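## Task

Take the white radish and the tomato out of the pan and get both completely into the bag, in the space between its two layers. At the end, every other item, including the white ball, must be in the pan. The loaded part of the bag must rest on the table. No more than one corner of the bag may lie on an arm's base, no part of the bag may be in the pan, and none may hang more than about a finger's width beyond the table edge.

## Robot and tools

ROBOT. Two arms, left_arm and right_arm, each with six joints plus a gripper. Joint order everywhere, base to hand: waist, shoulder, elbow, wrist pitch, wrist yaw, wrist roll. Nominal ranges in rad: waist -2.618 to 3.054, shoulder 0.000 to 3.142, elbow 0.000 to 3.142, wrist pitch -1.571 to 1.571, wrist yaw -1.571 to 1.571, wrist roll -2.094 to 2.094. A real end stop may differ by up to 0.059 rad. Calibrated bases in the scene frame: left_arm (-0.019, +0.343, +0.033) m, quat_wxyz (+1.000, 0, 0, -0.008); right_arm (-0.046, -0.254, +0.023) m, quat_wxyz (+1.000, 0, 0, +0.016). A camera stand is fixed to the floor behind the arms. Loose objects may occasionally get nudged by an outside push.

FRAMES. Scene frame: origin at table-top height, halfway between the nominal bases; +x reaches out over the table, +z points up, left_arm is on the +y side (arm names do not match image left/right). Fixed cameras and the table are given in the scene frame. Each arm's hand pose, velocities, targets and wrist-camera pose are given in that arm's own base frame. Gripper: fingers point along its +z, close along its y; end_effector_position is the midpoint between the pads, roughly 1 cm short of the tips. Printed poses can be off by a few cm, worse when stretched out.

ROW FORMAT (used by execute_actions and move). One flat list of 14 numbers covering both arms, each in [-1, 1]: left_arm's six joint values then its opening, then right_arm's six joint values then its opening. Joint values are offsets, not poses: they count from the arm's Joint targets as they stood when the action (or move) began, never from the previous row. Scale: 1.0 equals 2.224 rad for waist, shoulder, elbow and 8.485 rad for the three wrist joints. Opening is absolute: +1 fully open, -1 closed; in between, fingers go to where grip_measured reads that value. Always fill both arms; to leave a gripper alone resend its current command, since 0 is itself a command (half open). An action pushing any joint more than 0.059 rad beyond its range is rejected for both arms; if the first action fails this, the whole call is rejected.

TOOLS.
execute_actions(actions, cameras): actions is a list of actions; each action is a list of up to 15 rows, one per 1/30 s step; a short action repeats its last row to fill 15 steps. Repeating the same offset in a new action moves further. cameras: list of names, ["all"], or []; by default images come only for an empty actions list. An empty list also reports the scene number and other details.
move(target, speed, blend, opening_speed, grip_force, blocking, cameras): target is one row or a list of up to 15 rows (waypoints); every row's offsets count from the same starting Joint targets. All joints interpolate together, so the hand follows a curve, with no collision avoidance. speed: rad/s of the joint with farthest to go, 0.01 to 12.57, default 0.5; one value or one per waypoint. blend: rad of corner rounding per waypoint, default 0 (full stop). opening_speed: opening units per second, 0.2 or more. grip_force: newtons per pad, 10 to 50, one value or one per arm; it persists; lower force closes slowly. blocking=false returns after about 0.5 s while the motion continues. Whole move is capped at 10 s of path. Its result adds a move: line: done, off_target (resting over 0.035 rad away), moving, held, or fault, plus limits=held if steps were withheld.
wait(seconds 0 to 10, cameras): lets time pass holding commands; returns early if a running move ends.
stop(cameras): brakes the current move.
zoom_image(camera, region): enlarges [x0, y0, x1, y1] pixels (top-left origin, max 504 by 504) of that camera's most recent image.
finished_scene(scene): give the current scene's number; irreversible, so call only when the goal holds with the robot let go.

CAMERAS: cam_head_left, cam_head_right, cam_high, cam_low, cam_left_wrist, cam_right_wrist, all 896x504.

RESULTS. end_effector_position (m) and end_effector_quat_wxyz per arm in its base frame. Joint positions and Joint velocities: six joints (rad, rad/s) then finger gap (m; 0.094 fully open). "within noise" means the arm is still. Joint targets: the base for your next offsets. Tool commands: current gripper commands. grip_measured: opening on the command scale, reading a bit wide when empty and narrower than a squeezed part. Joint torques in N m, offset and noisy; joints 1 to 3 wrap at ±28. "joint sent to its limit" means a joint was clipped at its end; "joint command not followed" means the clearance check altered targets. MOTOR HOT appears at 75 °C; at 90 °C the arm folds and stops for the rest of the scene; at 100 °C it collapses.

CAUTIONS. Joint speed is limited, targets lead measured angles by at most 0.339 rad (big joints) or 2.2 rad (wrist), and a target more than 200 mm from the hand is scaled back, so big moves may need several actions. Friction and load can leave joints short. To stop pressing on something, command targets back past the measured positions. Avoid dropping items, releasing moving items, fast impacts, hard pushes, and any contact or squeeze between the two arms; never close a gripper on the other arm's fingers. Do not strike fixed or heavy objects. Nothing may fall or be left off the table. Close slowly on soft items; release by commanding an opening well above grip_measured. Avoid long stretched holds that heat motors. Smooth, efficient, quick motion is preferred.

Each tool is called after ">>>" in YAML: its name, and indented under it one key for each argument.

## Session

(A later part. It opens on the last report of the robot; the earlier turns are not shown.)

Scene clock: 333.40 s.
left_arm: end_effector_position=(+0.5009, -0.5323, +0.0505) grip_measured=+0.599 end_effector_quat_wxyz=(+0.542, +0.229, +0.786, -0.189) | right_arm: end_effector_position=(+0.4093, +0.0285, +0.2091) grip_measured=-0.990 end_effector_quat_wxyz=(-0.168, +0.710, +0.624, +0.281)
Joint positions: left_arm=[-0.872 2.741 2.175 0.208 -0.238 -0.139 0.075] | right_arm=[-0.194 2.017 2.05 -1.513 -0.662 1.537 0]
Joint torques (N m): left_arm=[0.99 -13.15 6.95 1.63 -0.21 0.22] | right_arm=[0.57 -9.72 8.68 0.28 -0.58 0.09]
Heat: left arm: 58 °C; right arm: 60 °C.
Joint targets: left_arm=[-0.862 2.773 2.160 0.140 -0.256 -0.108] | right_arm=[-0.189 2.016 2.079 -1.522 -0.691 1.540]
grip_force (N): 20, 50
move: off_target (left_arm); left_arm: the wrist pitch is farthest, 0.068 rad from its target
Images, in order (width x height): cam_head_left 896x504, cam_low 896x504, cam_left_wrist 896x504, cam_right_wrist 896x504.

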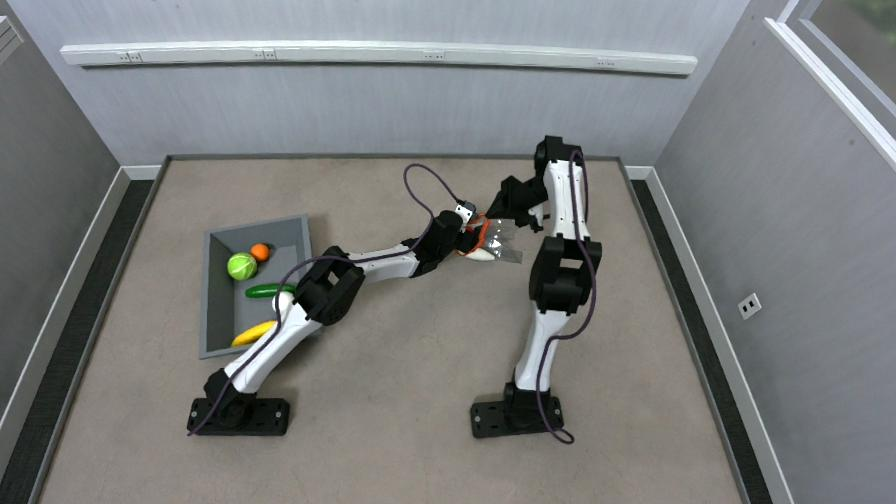

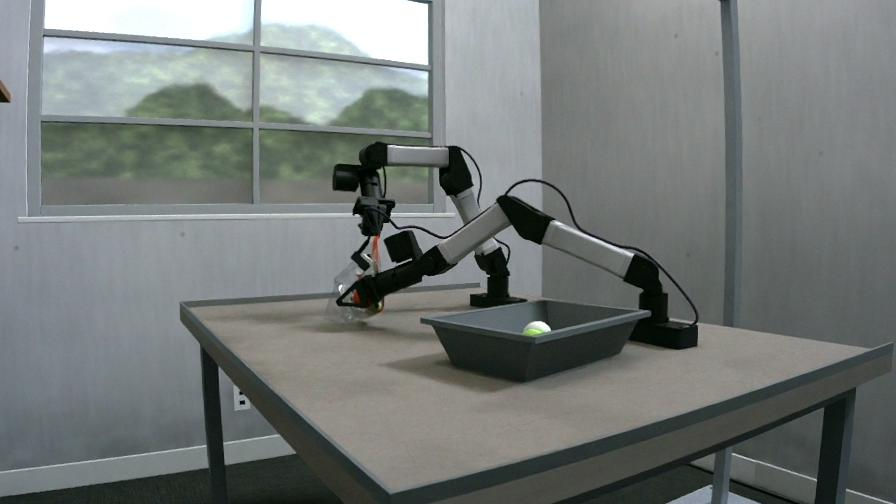

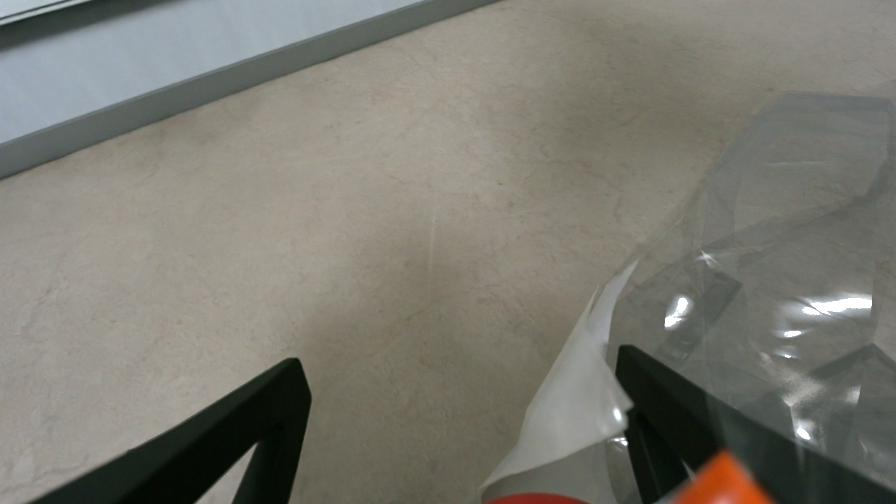

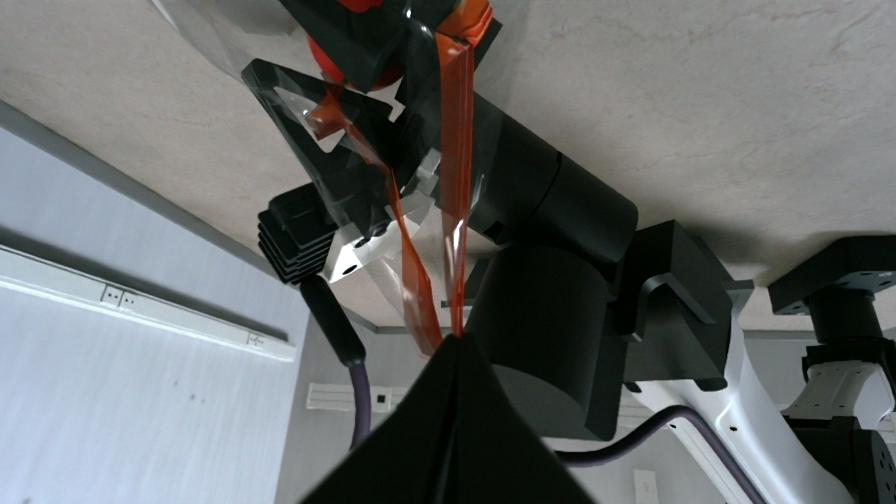

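>>> move:
  target: [-0.015,-0.091,-0.1223,0.0118,-0.0037,-0.0017,0.6,0,0,0,0,0,0,-1]
  speed: 0.25
  cameras: ["cam_left_wrist","cam_right_wrist","cam_head_left","cam_low"]

>>> zoom_image:
  camera: "cam_head_left"
  region: [430, 180, 530, 270]

>>> zoom_image:
  camera: "cam_low"
  region: [300, 230, 400, 330]

Scene clock: 339.87 s.
left_arm: end_effector_position=(+0.4730, -0.5132, +0.0508) grip_measured=+0.599 end_effector_quat_wxyz=(+0.532, +0.235, +0.795, -0.174) | right_arm: end_effector_position=(+0.4071, +0.0301, +0.2074) grip_measured=-0.990 end_effector_quat_wxyz=(-0.175, +0.711, +0.623, +0.276)
Joint positions: left_arm=[-0.892 2.591 1.913 0.281 -0.266 -0.138 0.075] | right_arm=[-0.191 2.022 2.05 -1.525 -0.662 1.537 0]
Joint torques (N m): left_arm=[-0.03 -16.39 5.64 1.88 -0.26 0.1] | right_arm=[0.32 -10.1 8.65 0.36 -0.58 0.09]
Heat: left arm: 58 °C; right arm: 59 °C.
Joint targets: left_arm=[-0.895 2.571 1.888 0.240 -0.287 -0.122] | right_arm=[-0.188 2.016 2.079 -1.522 -0.691 1.540]
grip_force (N): 20, 50
move: off_target (left_arm); left_arm: the wrist pitch is farthest, 0.040 rad from its target
Images, in order (width x height): cam_head_left 896x504, cam_low 896x504, cam_left_wrist 896x504, cam_right_wrist 896x504.

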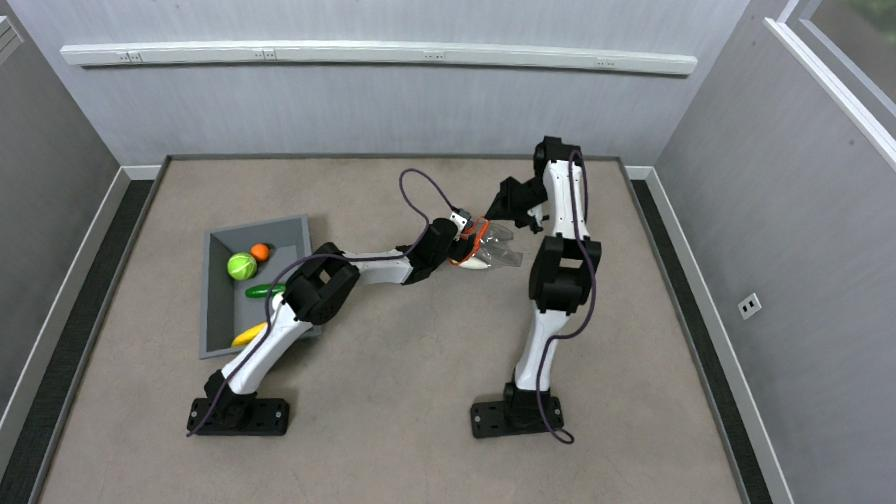

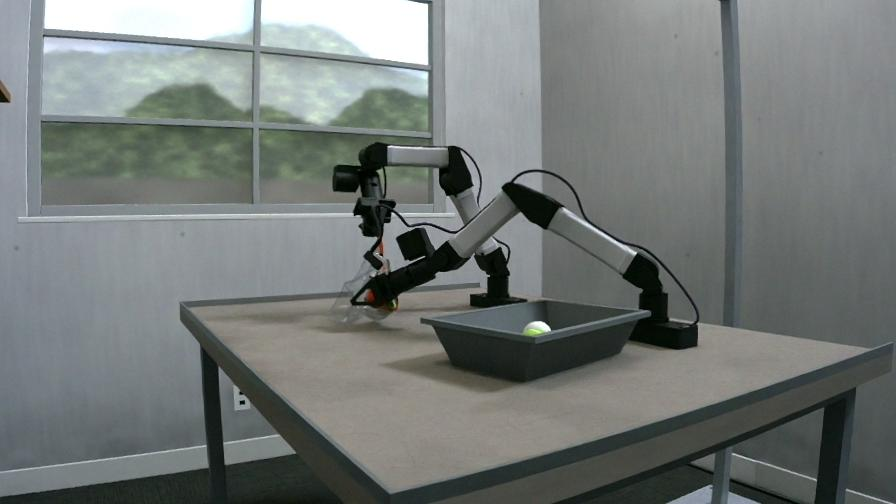

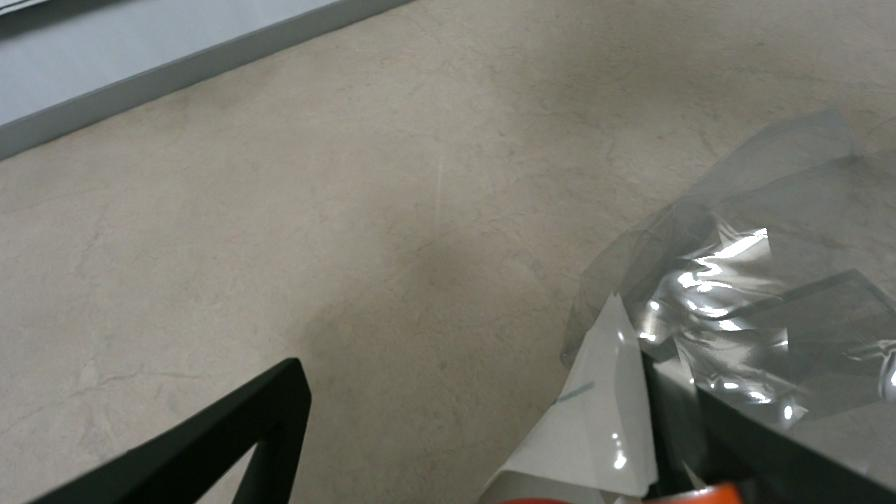

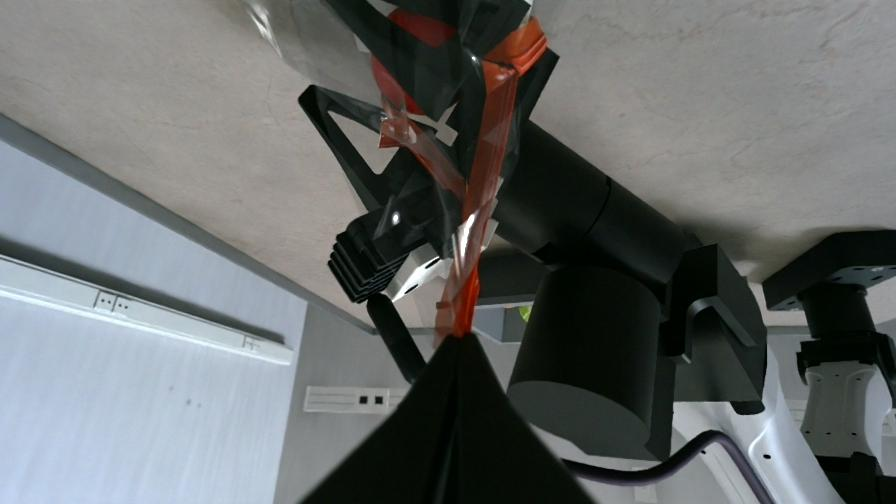

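Scaled by 5.040 from the camera's 896x504 image, which has a finer 1280x720 frame.

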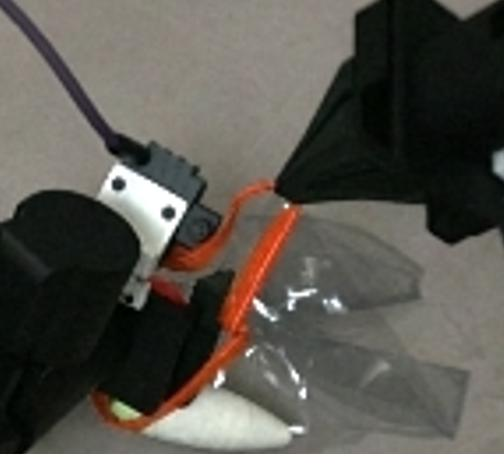

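Scaled by 5.040 from the camera's 896x504 image, which has a finer 1280x720 frame.

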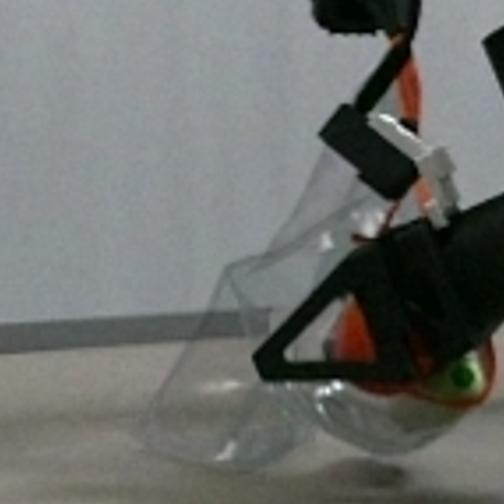

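>>> move:
  target: [-0.0018,0.0427,0.0122,0.0122,-0.0004,0,0.6,0,0.0124,-0.0631,0.0149,0,0,-1]
  speed: 0.2
  cameras: ["cam_right_wrist","cam_head_left","cam_low"]

>>> zoom_image:
  camera: "cam_head_left"
  region: [430, 180, 530, 270]

>>> zoom_image:
  camera: "cam_low"
  region: [300, 230, 400, 330]

Scene clock: 342.10 s.
left_arm: end_effector_position=(+0.4751, -0.5134, +0.0307) grip_measured=+0.599 end_effector_quat_wxyz=(+0.537, +0.233, +0.793, -0.172) | right_arm: end_effector_position=(+0.4155, +0.0306, +0.1779) grip_measured=-0.990 end_effector_quat_wxyz=(-0.181, +0.709, +0.621, +0.281)
Joint positions: left_arm=[-0.892 2.641 1.913 0.339 -0.275 -0.136 0.075] | right_arm=[-0.191 2.033 1.941 -1.408 -0.678 1.537 0]
Joint torques (N m): left_arm=[-0.34 -12.89 8.17 2.4 -0.21 0.08] | right_arm=[0.31 -8.9 5.83 0.42 -0.46 0.09]
Heat: left arm: 58 °C; right arm: 58 °C.
Joint targets: left_arm=[-0.899 2.666 1.916 0.344 -0.291 -0.123] | right_arm=[-0.188 2.044 1.939 -1.395 -0.691 1.540]
grip_force (N): 20, 50
move: done
Images, in order (width x height): cam_head_left 896x504, cam_low 896x504, cam_right_wrist 896x504.

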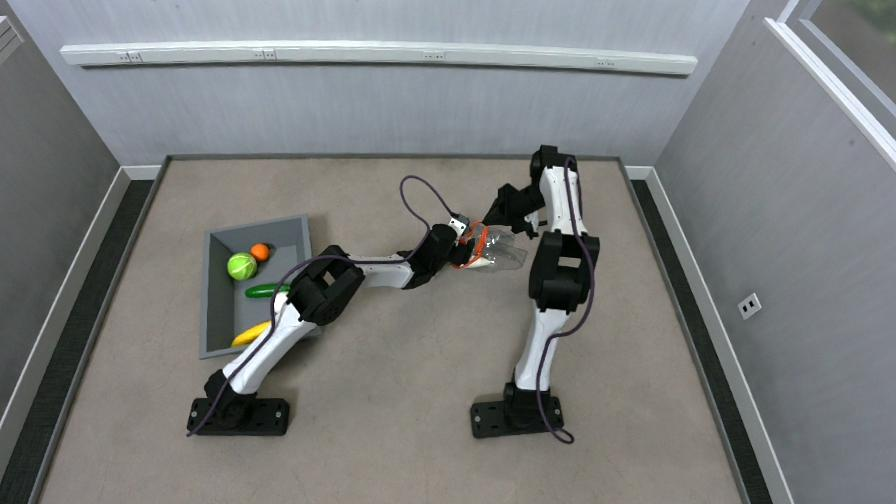

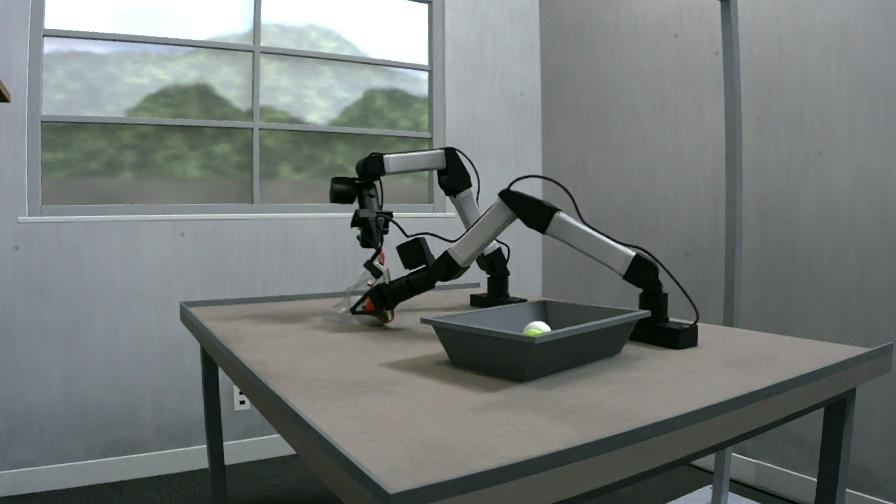

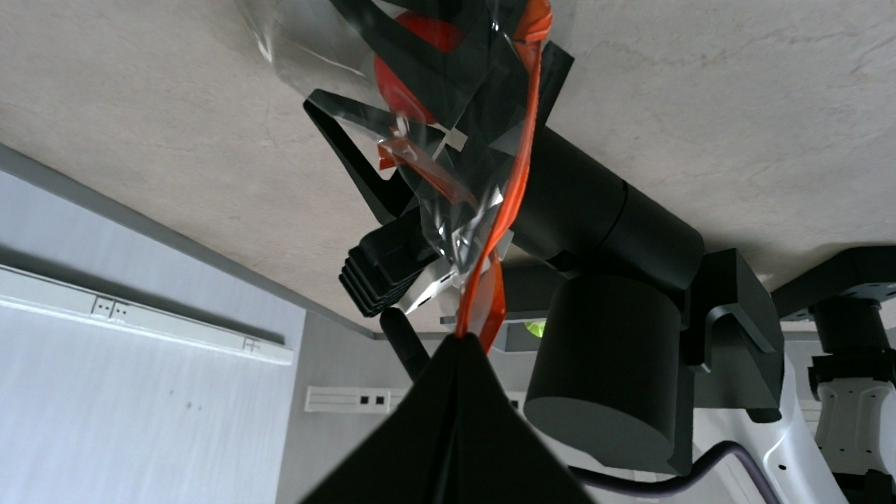

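Scaled by 5.040 from the camera's 896x504 image, which has a finer 1280x720 frame.

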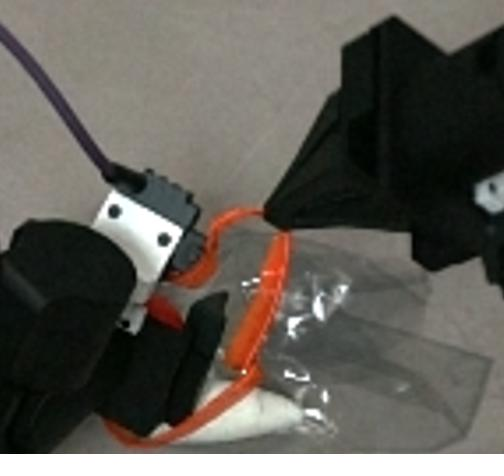

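Scaled by 5.040 from the camera's 896x504 image, which has a finer 1280x720 frame.

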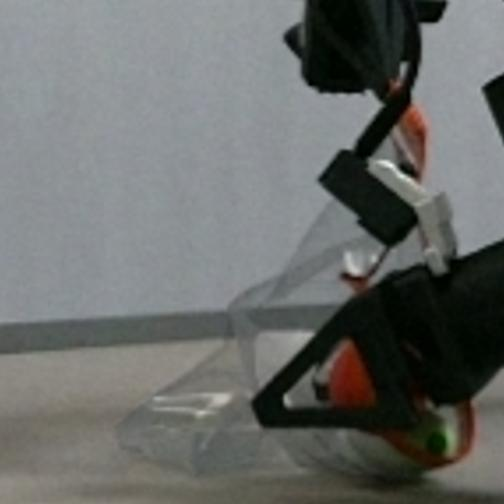

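>>> move:
  target: [-0.0189,-0.1114,-0.1883,0.0193,-0.0045,-0.002,0.6,-0.0315,0.0715,0.0878,-0.0102,0,0,-1]
  speed: 0.25
  cameras: ["cam_right_wrist","cam_head_left","cam_low","cam_left_wrist"]

>>> zoom_image:
  camera: "cam_head_left"
  region: [420, 180, 540, 280]

>>> zoom_image:
  camera: "cam_low"
  region: [300, 230, 420, 340]

Scene clock: 344.77 s.
left_arm: end_effector_position=(+0.4213, -0.4802, +0.0245) grip_measured=+0.599 end_effector_quat_wxyz=(+0.532, +0.242, +0.794, -0.164) | right_arm: end_effector_position=(+0.4375, +0.0011, +0.1578) grip_measured=-0.990 end_effector_quat_wxyz=(-0.198, +0.734, +0.592, +0.268)
Joint positions: left_arm=[-0.935 2.45 1.514 0.525 -0.314 -0.136 0.075] | right_arm=[-0.25 2.191 2.105 -1.48 -0.679 1.537 0]
Joint torques (N m): left_arm=[-0.28 -15.73 5.45 2.13 -0.21 -0.08] | right_arm=[-0.79 -9.83 8.7 0.21 -0.43 0.1]
Heat: left arm: 59 °C; right arm: 57 °C.
Joint targets: left_arm=[-0.941 2.418 1.497 0.507 -0.329 -0.139] | right_arm=[-0.259 2.203 2.135 -1.482 -0.691 1.540]
grip_force (N): 20, 50
move: done
Images, in order (width x height): cam_head_left 896x504, cam_low 896x504, cam_left_wrist 896x504, cam_right_wrist 896x504.

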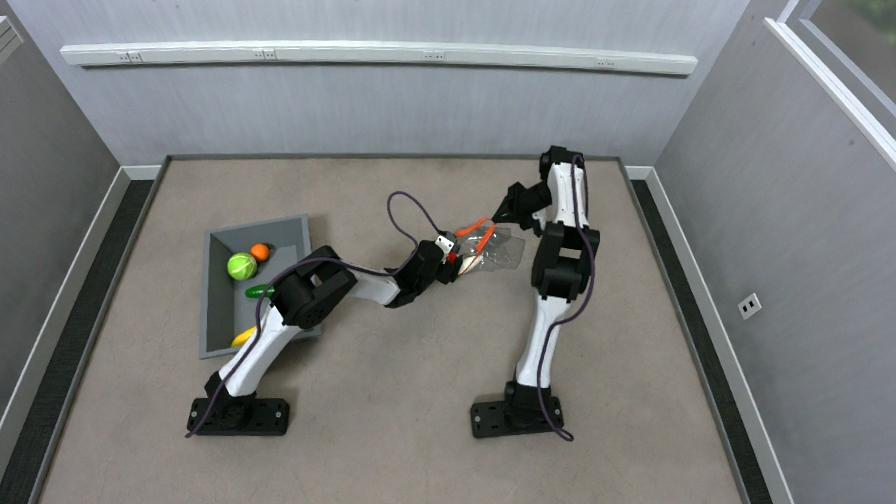

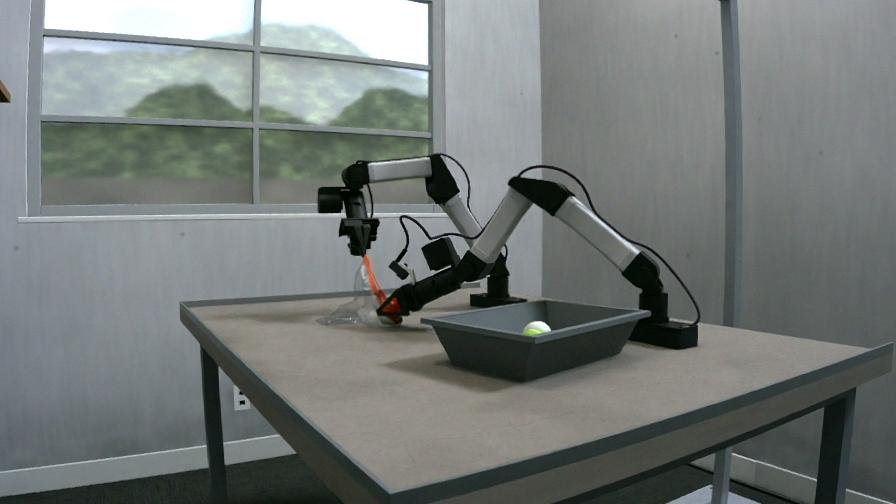

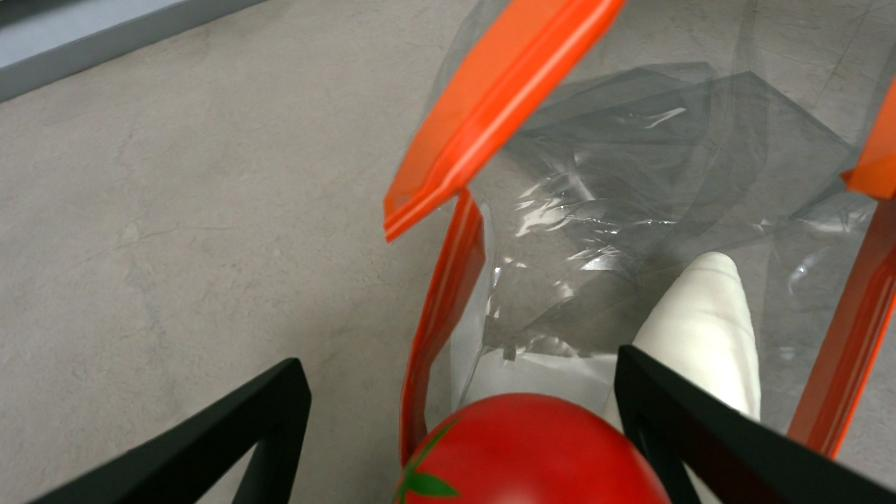

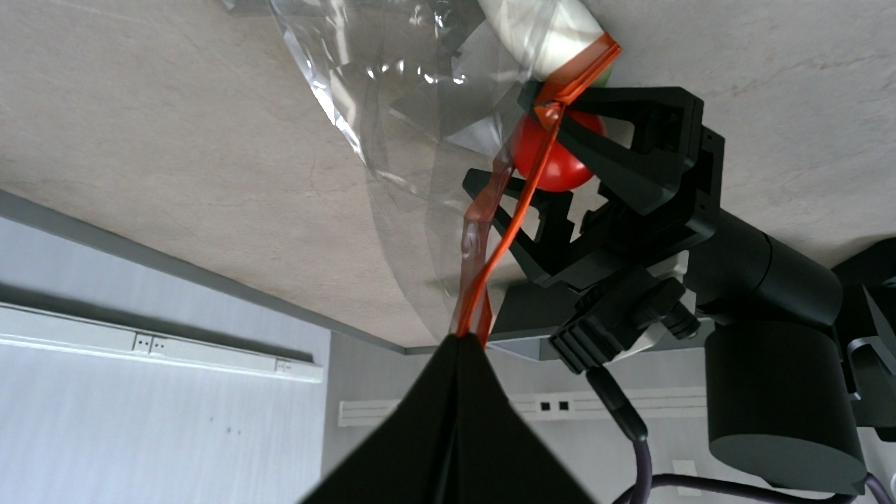

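Scaled by 4.200 from the camera's 896x504 image, which has a finer 1280x720 frame.

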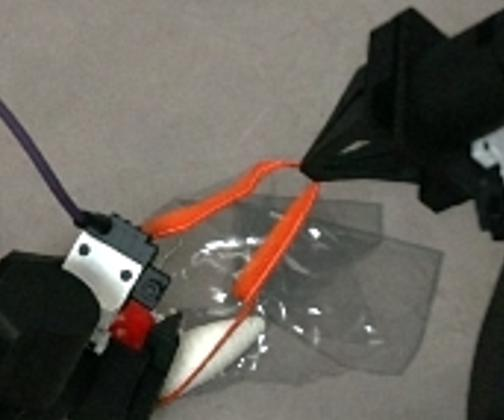

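Scaled by 4.200 from the camera's 896x504 image, which has a finer 1280x720 frame.

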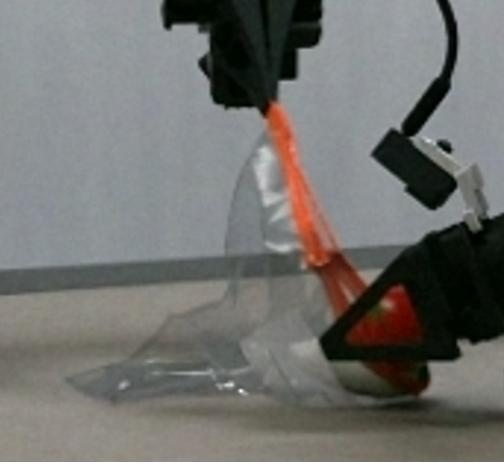

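>>> move:
  target: [-0.028,-0.1221,-0.1601,0.009,-0.0066,-0.0033,0.6,0,0,0,0,0,0,-1]
  speed: 0.25
  cameras: ["cam_right_wrist","cam_head_left","cam_low","cam_left_wrist"]

>>> zoom_image:
  camera: "cam_head_left"
  region: [420, 180, 540, 280]

>>> zoom_image:
  camera: "cam_low"
  region: [300, 230, 420, 340]

Scene clock: 347.47 s.
left_arm: end_effector_position=(+0.3577, -0.4380, +0.0483) grip_measured=+0.599 end_effector_quat_wxyz=(+0.523, +0.251, +0.800, -0.154) | right_arm: end_effector_position=(+0.4374, +0.0011, +0.1578) grip_measured=-0.990 end_effector_quat_wxyz=(-0.198, +0.734, +0.592, +0.268)
Joint positions: left_arm=[-0.997 2.181 1.153 0.578 -0.369 -0.155 0.075] | right_arm=[-0.25 2.191 2.105 -1.481 -0.679 1.537 0]
Joint torques (N m): left_arm=[-0.23 -13.72 5.55 2.33 -0.22 -0.16] | right_arm=[-0.79 -9.83 8.7 0.2 -0.43 0.09]
Heat: left arm: 59 °C; right arm: 57 °C.
Joint targets: left_arm=[-1.003 2.147 1.141 0.584 -0.385 -0.167] | right_arm=[-0.259 2.203 2.135 -1.482 -0.691 1.540]
grip_force (N): 20, 50
move: done
Images, in order (width x height): cam_head_left 896x504, cam_low 896x504, cam_left_wrist 896x504, cam_right_wrist 896x504.

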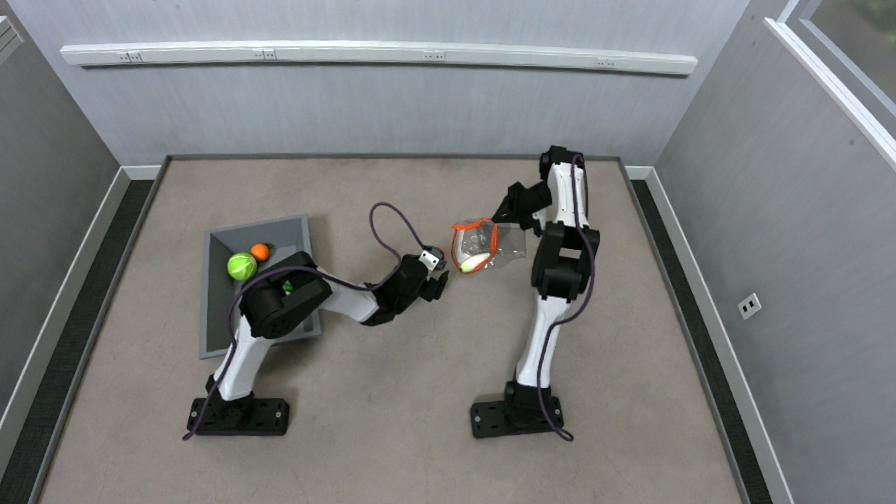

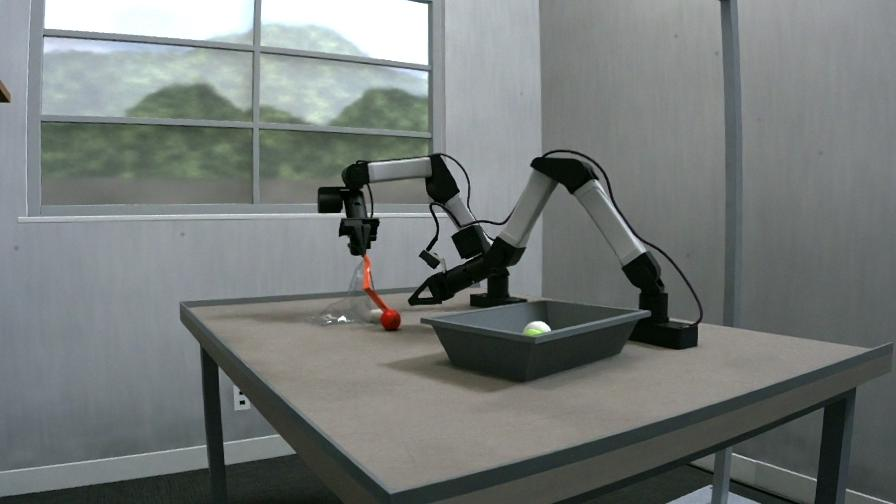

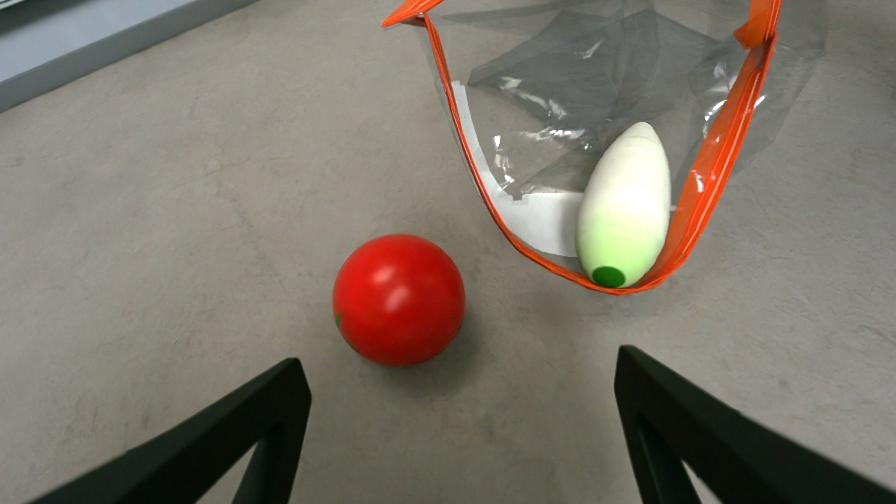

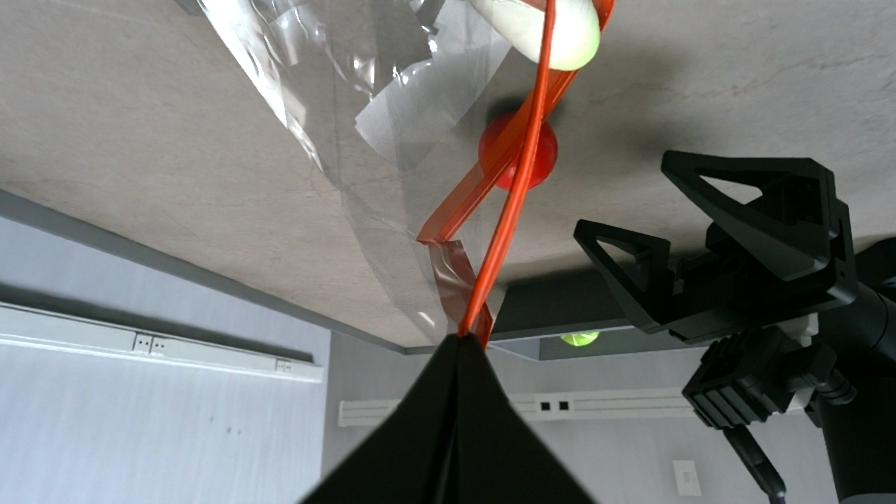

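Scaled by 4.200 from the camera's 896x504 image, which has a finer 1280x720 frame.

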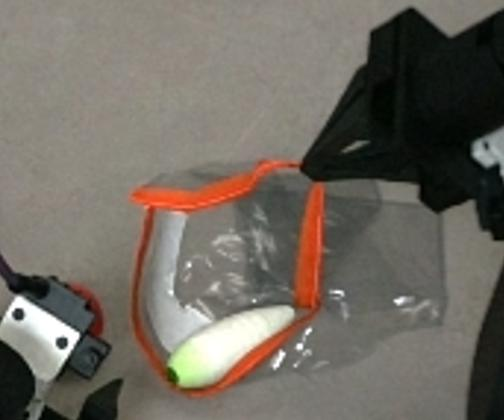

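Scaled by 4.200 from the camera's 896x504 image, which has a finer 1280x720 frame.

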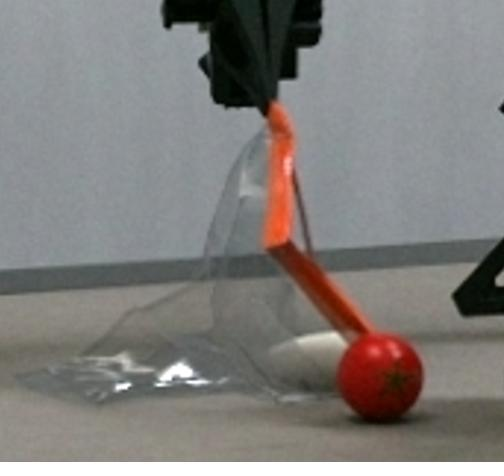

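>>> move:
  target: [0.0812,0.0086,0.1418,-0.0794,0.0454,0.0197,0.6,0,0,0,0,0,0,-1]
  speed: 0.7
  cameras: ["cam_left_wrist"]

Scene clock: 350.70 s.
left_arm: end_effector_position=(+0.3830, -0.4106, +0.0268) grip_measured=+0.599 end_effector_quat_wxyz=(+0.339, +0.365, +0.856, -0.143) | right_arm: end_effector_position=(+0.4374, +0.0011, +0.1578) grip_measured=-0.990 end_effector_quat_wxyz=(-0.198, +0.734, +0.592, +0.268)
Joint positions: left_arm=[-0.825 2.181 1.436 -0.073 -0.016 -0.013 0.075] | right_arm=[-0.25 2.191 2.105 -1.481 -0.679 1.537 0]
Joint torques (N m): left_arm=[0.36 -12.94 9.52 1.78 0.17 0.07] | right_arm=[-0.8 -9.83 8.69 0.2 -0.43 0.09]
Heat: left arm: 58 °C; right arm: 56 °C.
Joint targets: left_arm=[-0.823 2.166 1.456 -0.090 0.001 0.000] | right_arm=[-0.259 2.203 2.135 -1.482 -0.691 1.540]
grip_force (N): 20, 50
move: done
Images, in order (width x height): cam_left_wrist 896x504.

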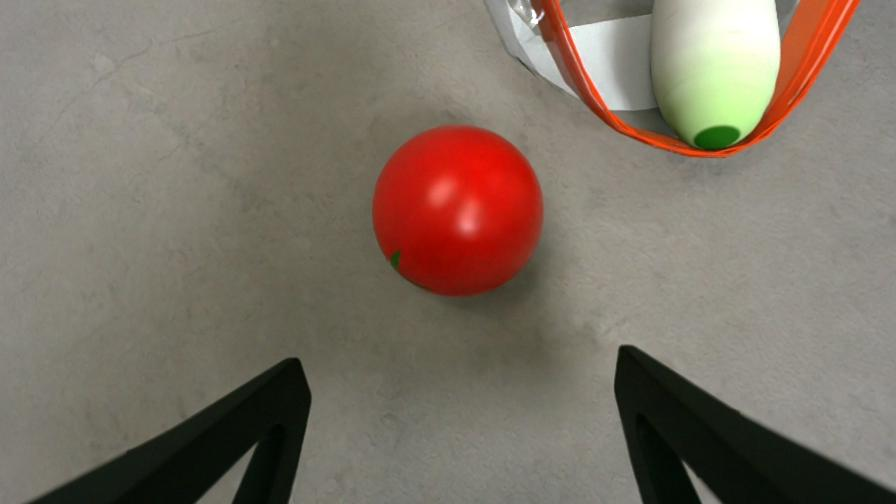

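>>> move:
  target:
    - [0.003,0.1281,0.1085,0.0051,0,0,0.6,0,0,0,0,0,0,-1]
    - [0.003,0.1281,0.1085,0.0051,0,0,-0.25,0,0,0,0,0,0,-1]
  speed: 0.4
  opening_speed: 0.7
  cameras: ["cam_left_wrist","cam_right_wrist","cam_head_left"]

>>> zoom_image:
  camera: "cam_head_left"
  region: [420, 180, 540, 280]

Scene clock: 355.03 s.
left_arm: end_effector_position=(+0.4197, -0.4493, -0.0082) grip_measured=+0.006 end_effector_quat_wxyz=(+0.352, +0.362, +0.850, -0.151) | right_arm: end_effector_position=(+0.4374, +0.0011, +0.1578) grip_measured=-0.990 end_effector_quat_wxyz=(-0.198, +0.734, +0.592, +0.268)
Joint positions: left_arm=[-0.823 2.419 1.678 -0.044 -0.011 -0.013 0.047] | right_arm=[-0.25 2.191 2.105 -1.481 -0.679 1.537 0]
Joint torques (N m): left_arm=[0.68 -10.96 9.43 1.95 0.12 0.06] | right_arm=[-0.8 -9.81 8.69 0.2 -0.43 0.1]
Heat: left arm: 57 °C; right arm: 55 °C.
Joint targets: left_arm=[-0.816 2.451 1.697 -0.047 0.001 0.000] | right_arm=[-0.259 2.203 2.135 -1.482 -0.691 1.540]
grip_force (N): 20, 50
move: done
Images, in order (width x height): cam_head_left 896x504, cam_left_wrist 896x504, cam_right_wrist 896x504.

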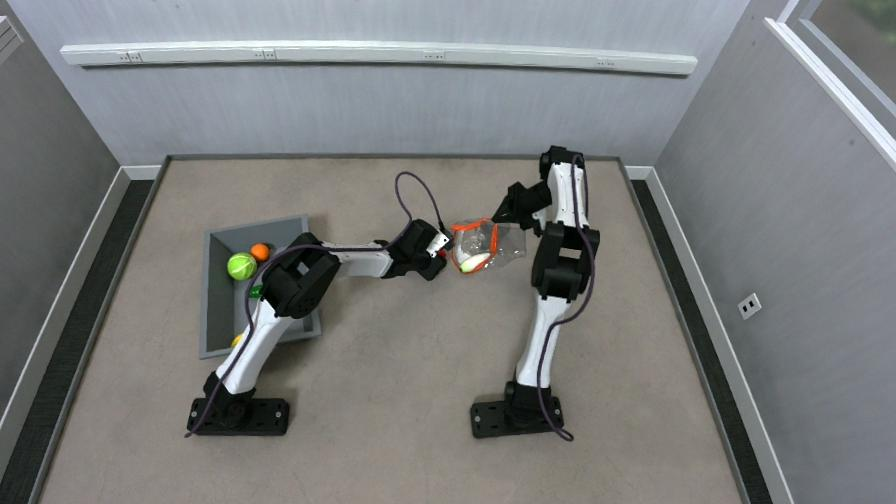

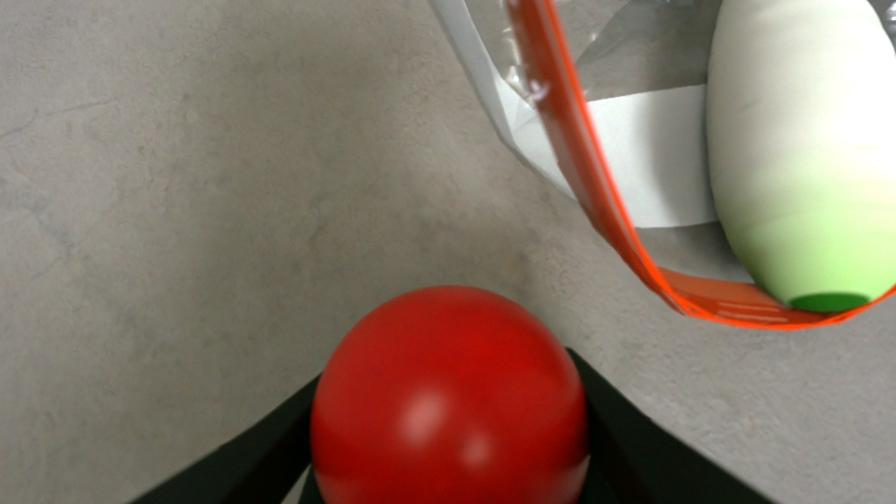

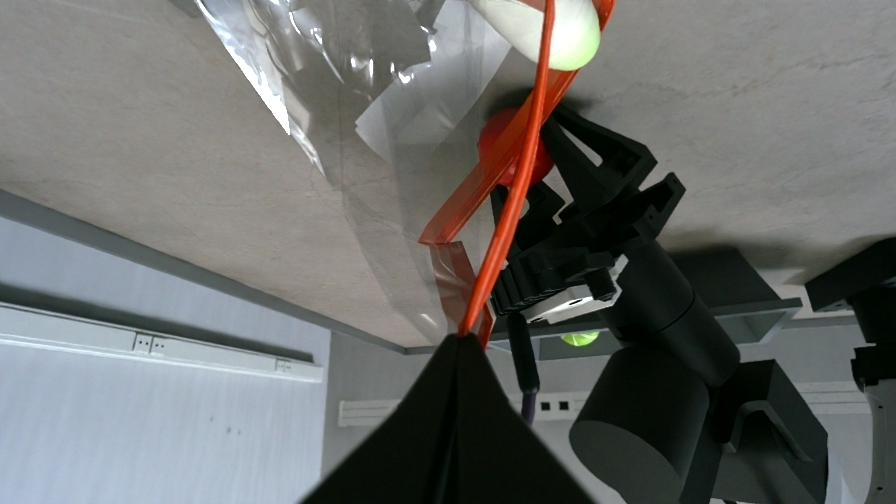

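Scaled by 4.200 from the camera's 896x504 image, which has a finer 1280x720 frame.

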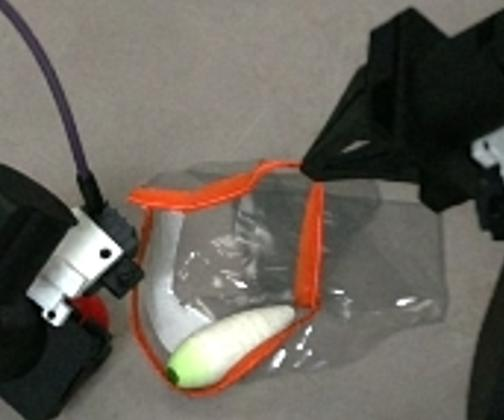

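>>> move:
  target:
    - [-0.0583,-0.0697,-0.1347,0.0599,-0.0394,-0.0179,-0.25,0,0,0,0,0,0,-1]
    - [-0.0489,0.0987,0.1526,0.0291,-0.0371,-0.0167,-0.25,0,0,0,0,0,0,-1]
  speed: [0.6,0.4]
  blend: 0.04
  cameras: ["cam_right_wrist","cam_head_left","cam_low","cam_left_wrist"]

>>> zoom_image:
  camera: "cam_head_left"
  region: [420, 180, 540, 280]

>>> zoom_image:
  camera: "cam_low"
  region: [300, 230, 420, 340]

Scene clock: 360.17 s.
left_arm: end_effector_position=(+0.4632, -0.5342, +0.0497) grip_measured=+0.001 end_effector_quat_wxyz=(+0.533, +0.241, +0.794, -0.165) | right_arm: end_effector_position=(+0.4374, +0.0011, +0.1578) grip_measured=-0.990 end_effector_quat_wxyz=(-0.198, +0.734, +0.592, +0.268)
Joint positions: left_arm=[-0.932 2.641 2.013 0.22 -0.312 -0.137 0.047] | right_arm=[-0.25 2.191 2.105 -1.481 -0.679 1.537 0]
Joint torques (N m): left_arm=[0.76 -12.85 10.52 2.11 -0.09 -0.1] | right_arm=[-0.8 -9.81 8.72 0.2 -0.43 0.1]
Heat: left arm: 57 °C; right arm: 55 °C.
Joint targets: left_arm=[-0.925 2.670 2.037 0.201 -0.314 -0.142] | right_arm=[-0.259 2.203 2.135 -1.482 -0.691 1.540]
grip_force (N): 20, 50
move: done
Images, in order (width x height): cam_head_left 896x504, cam_low 896x504, cam_left_wrist 896x504, cam_right_wrist 896x504.

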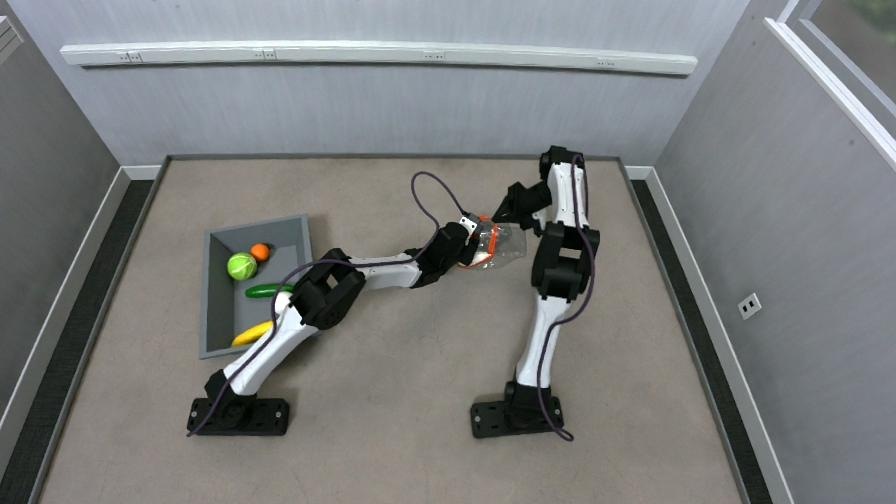

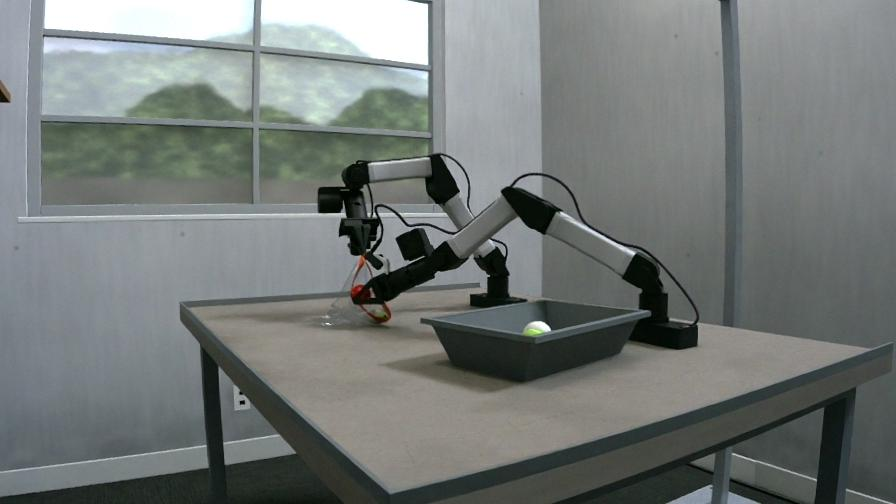

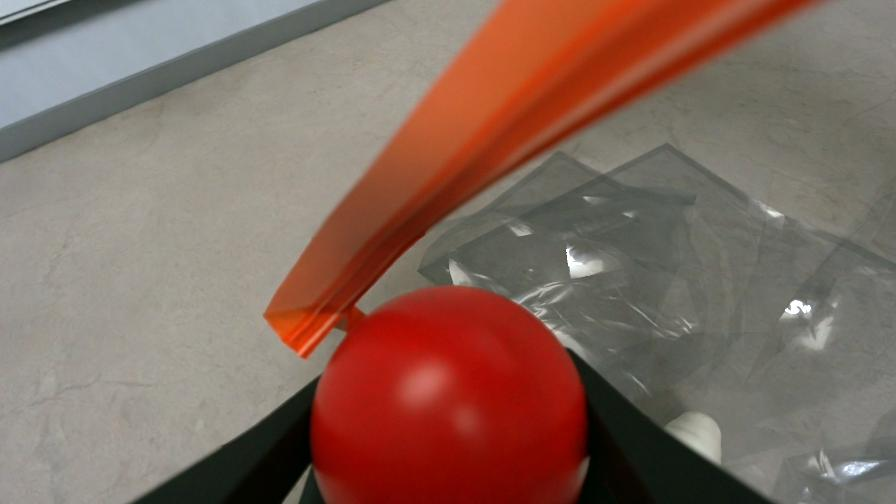

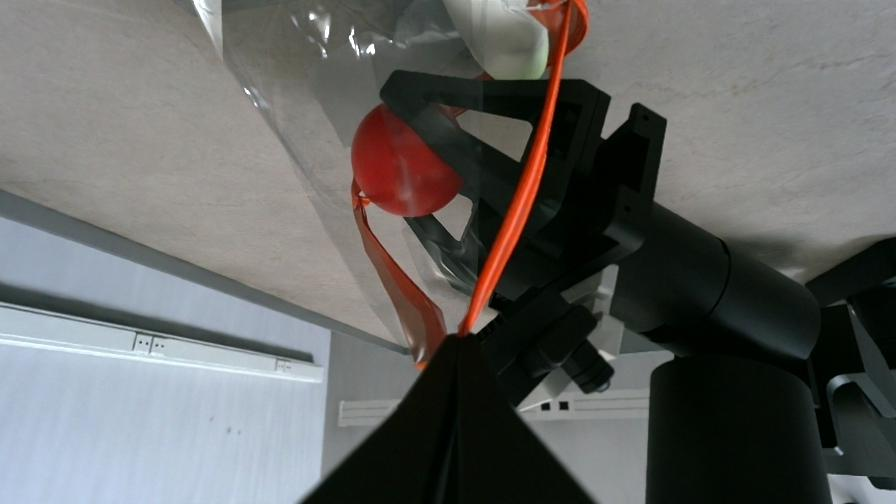

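Scaled by 4.200 from the camera's 896x504 image, which has a finer 1280x720 frame.

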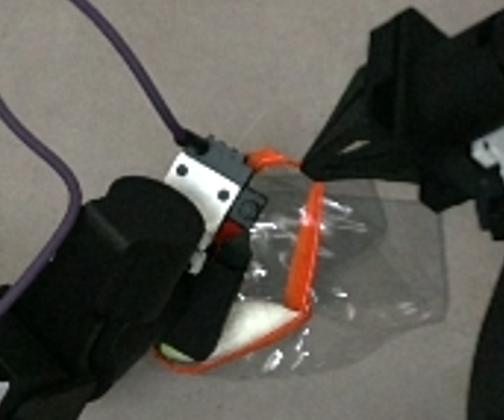

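Scaled by 4.200 from the camera's 896x504 image, which has a finer 1280x720 frame.

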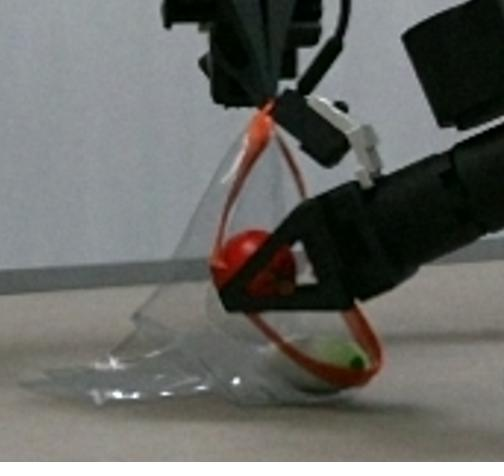

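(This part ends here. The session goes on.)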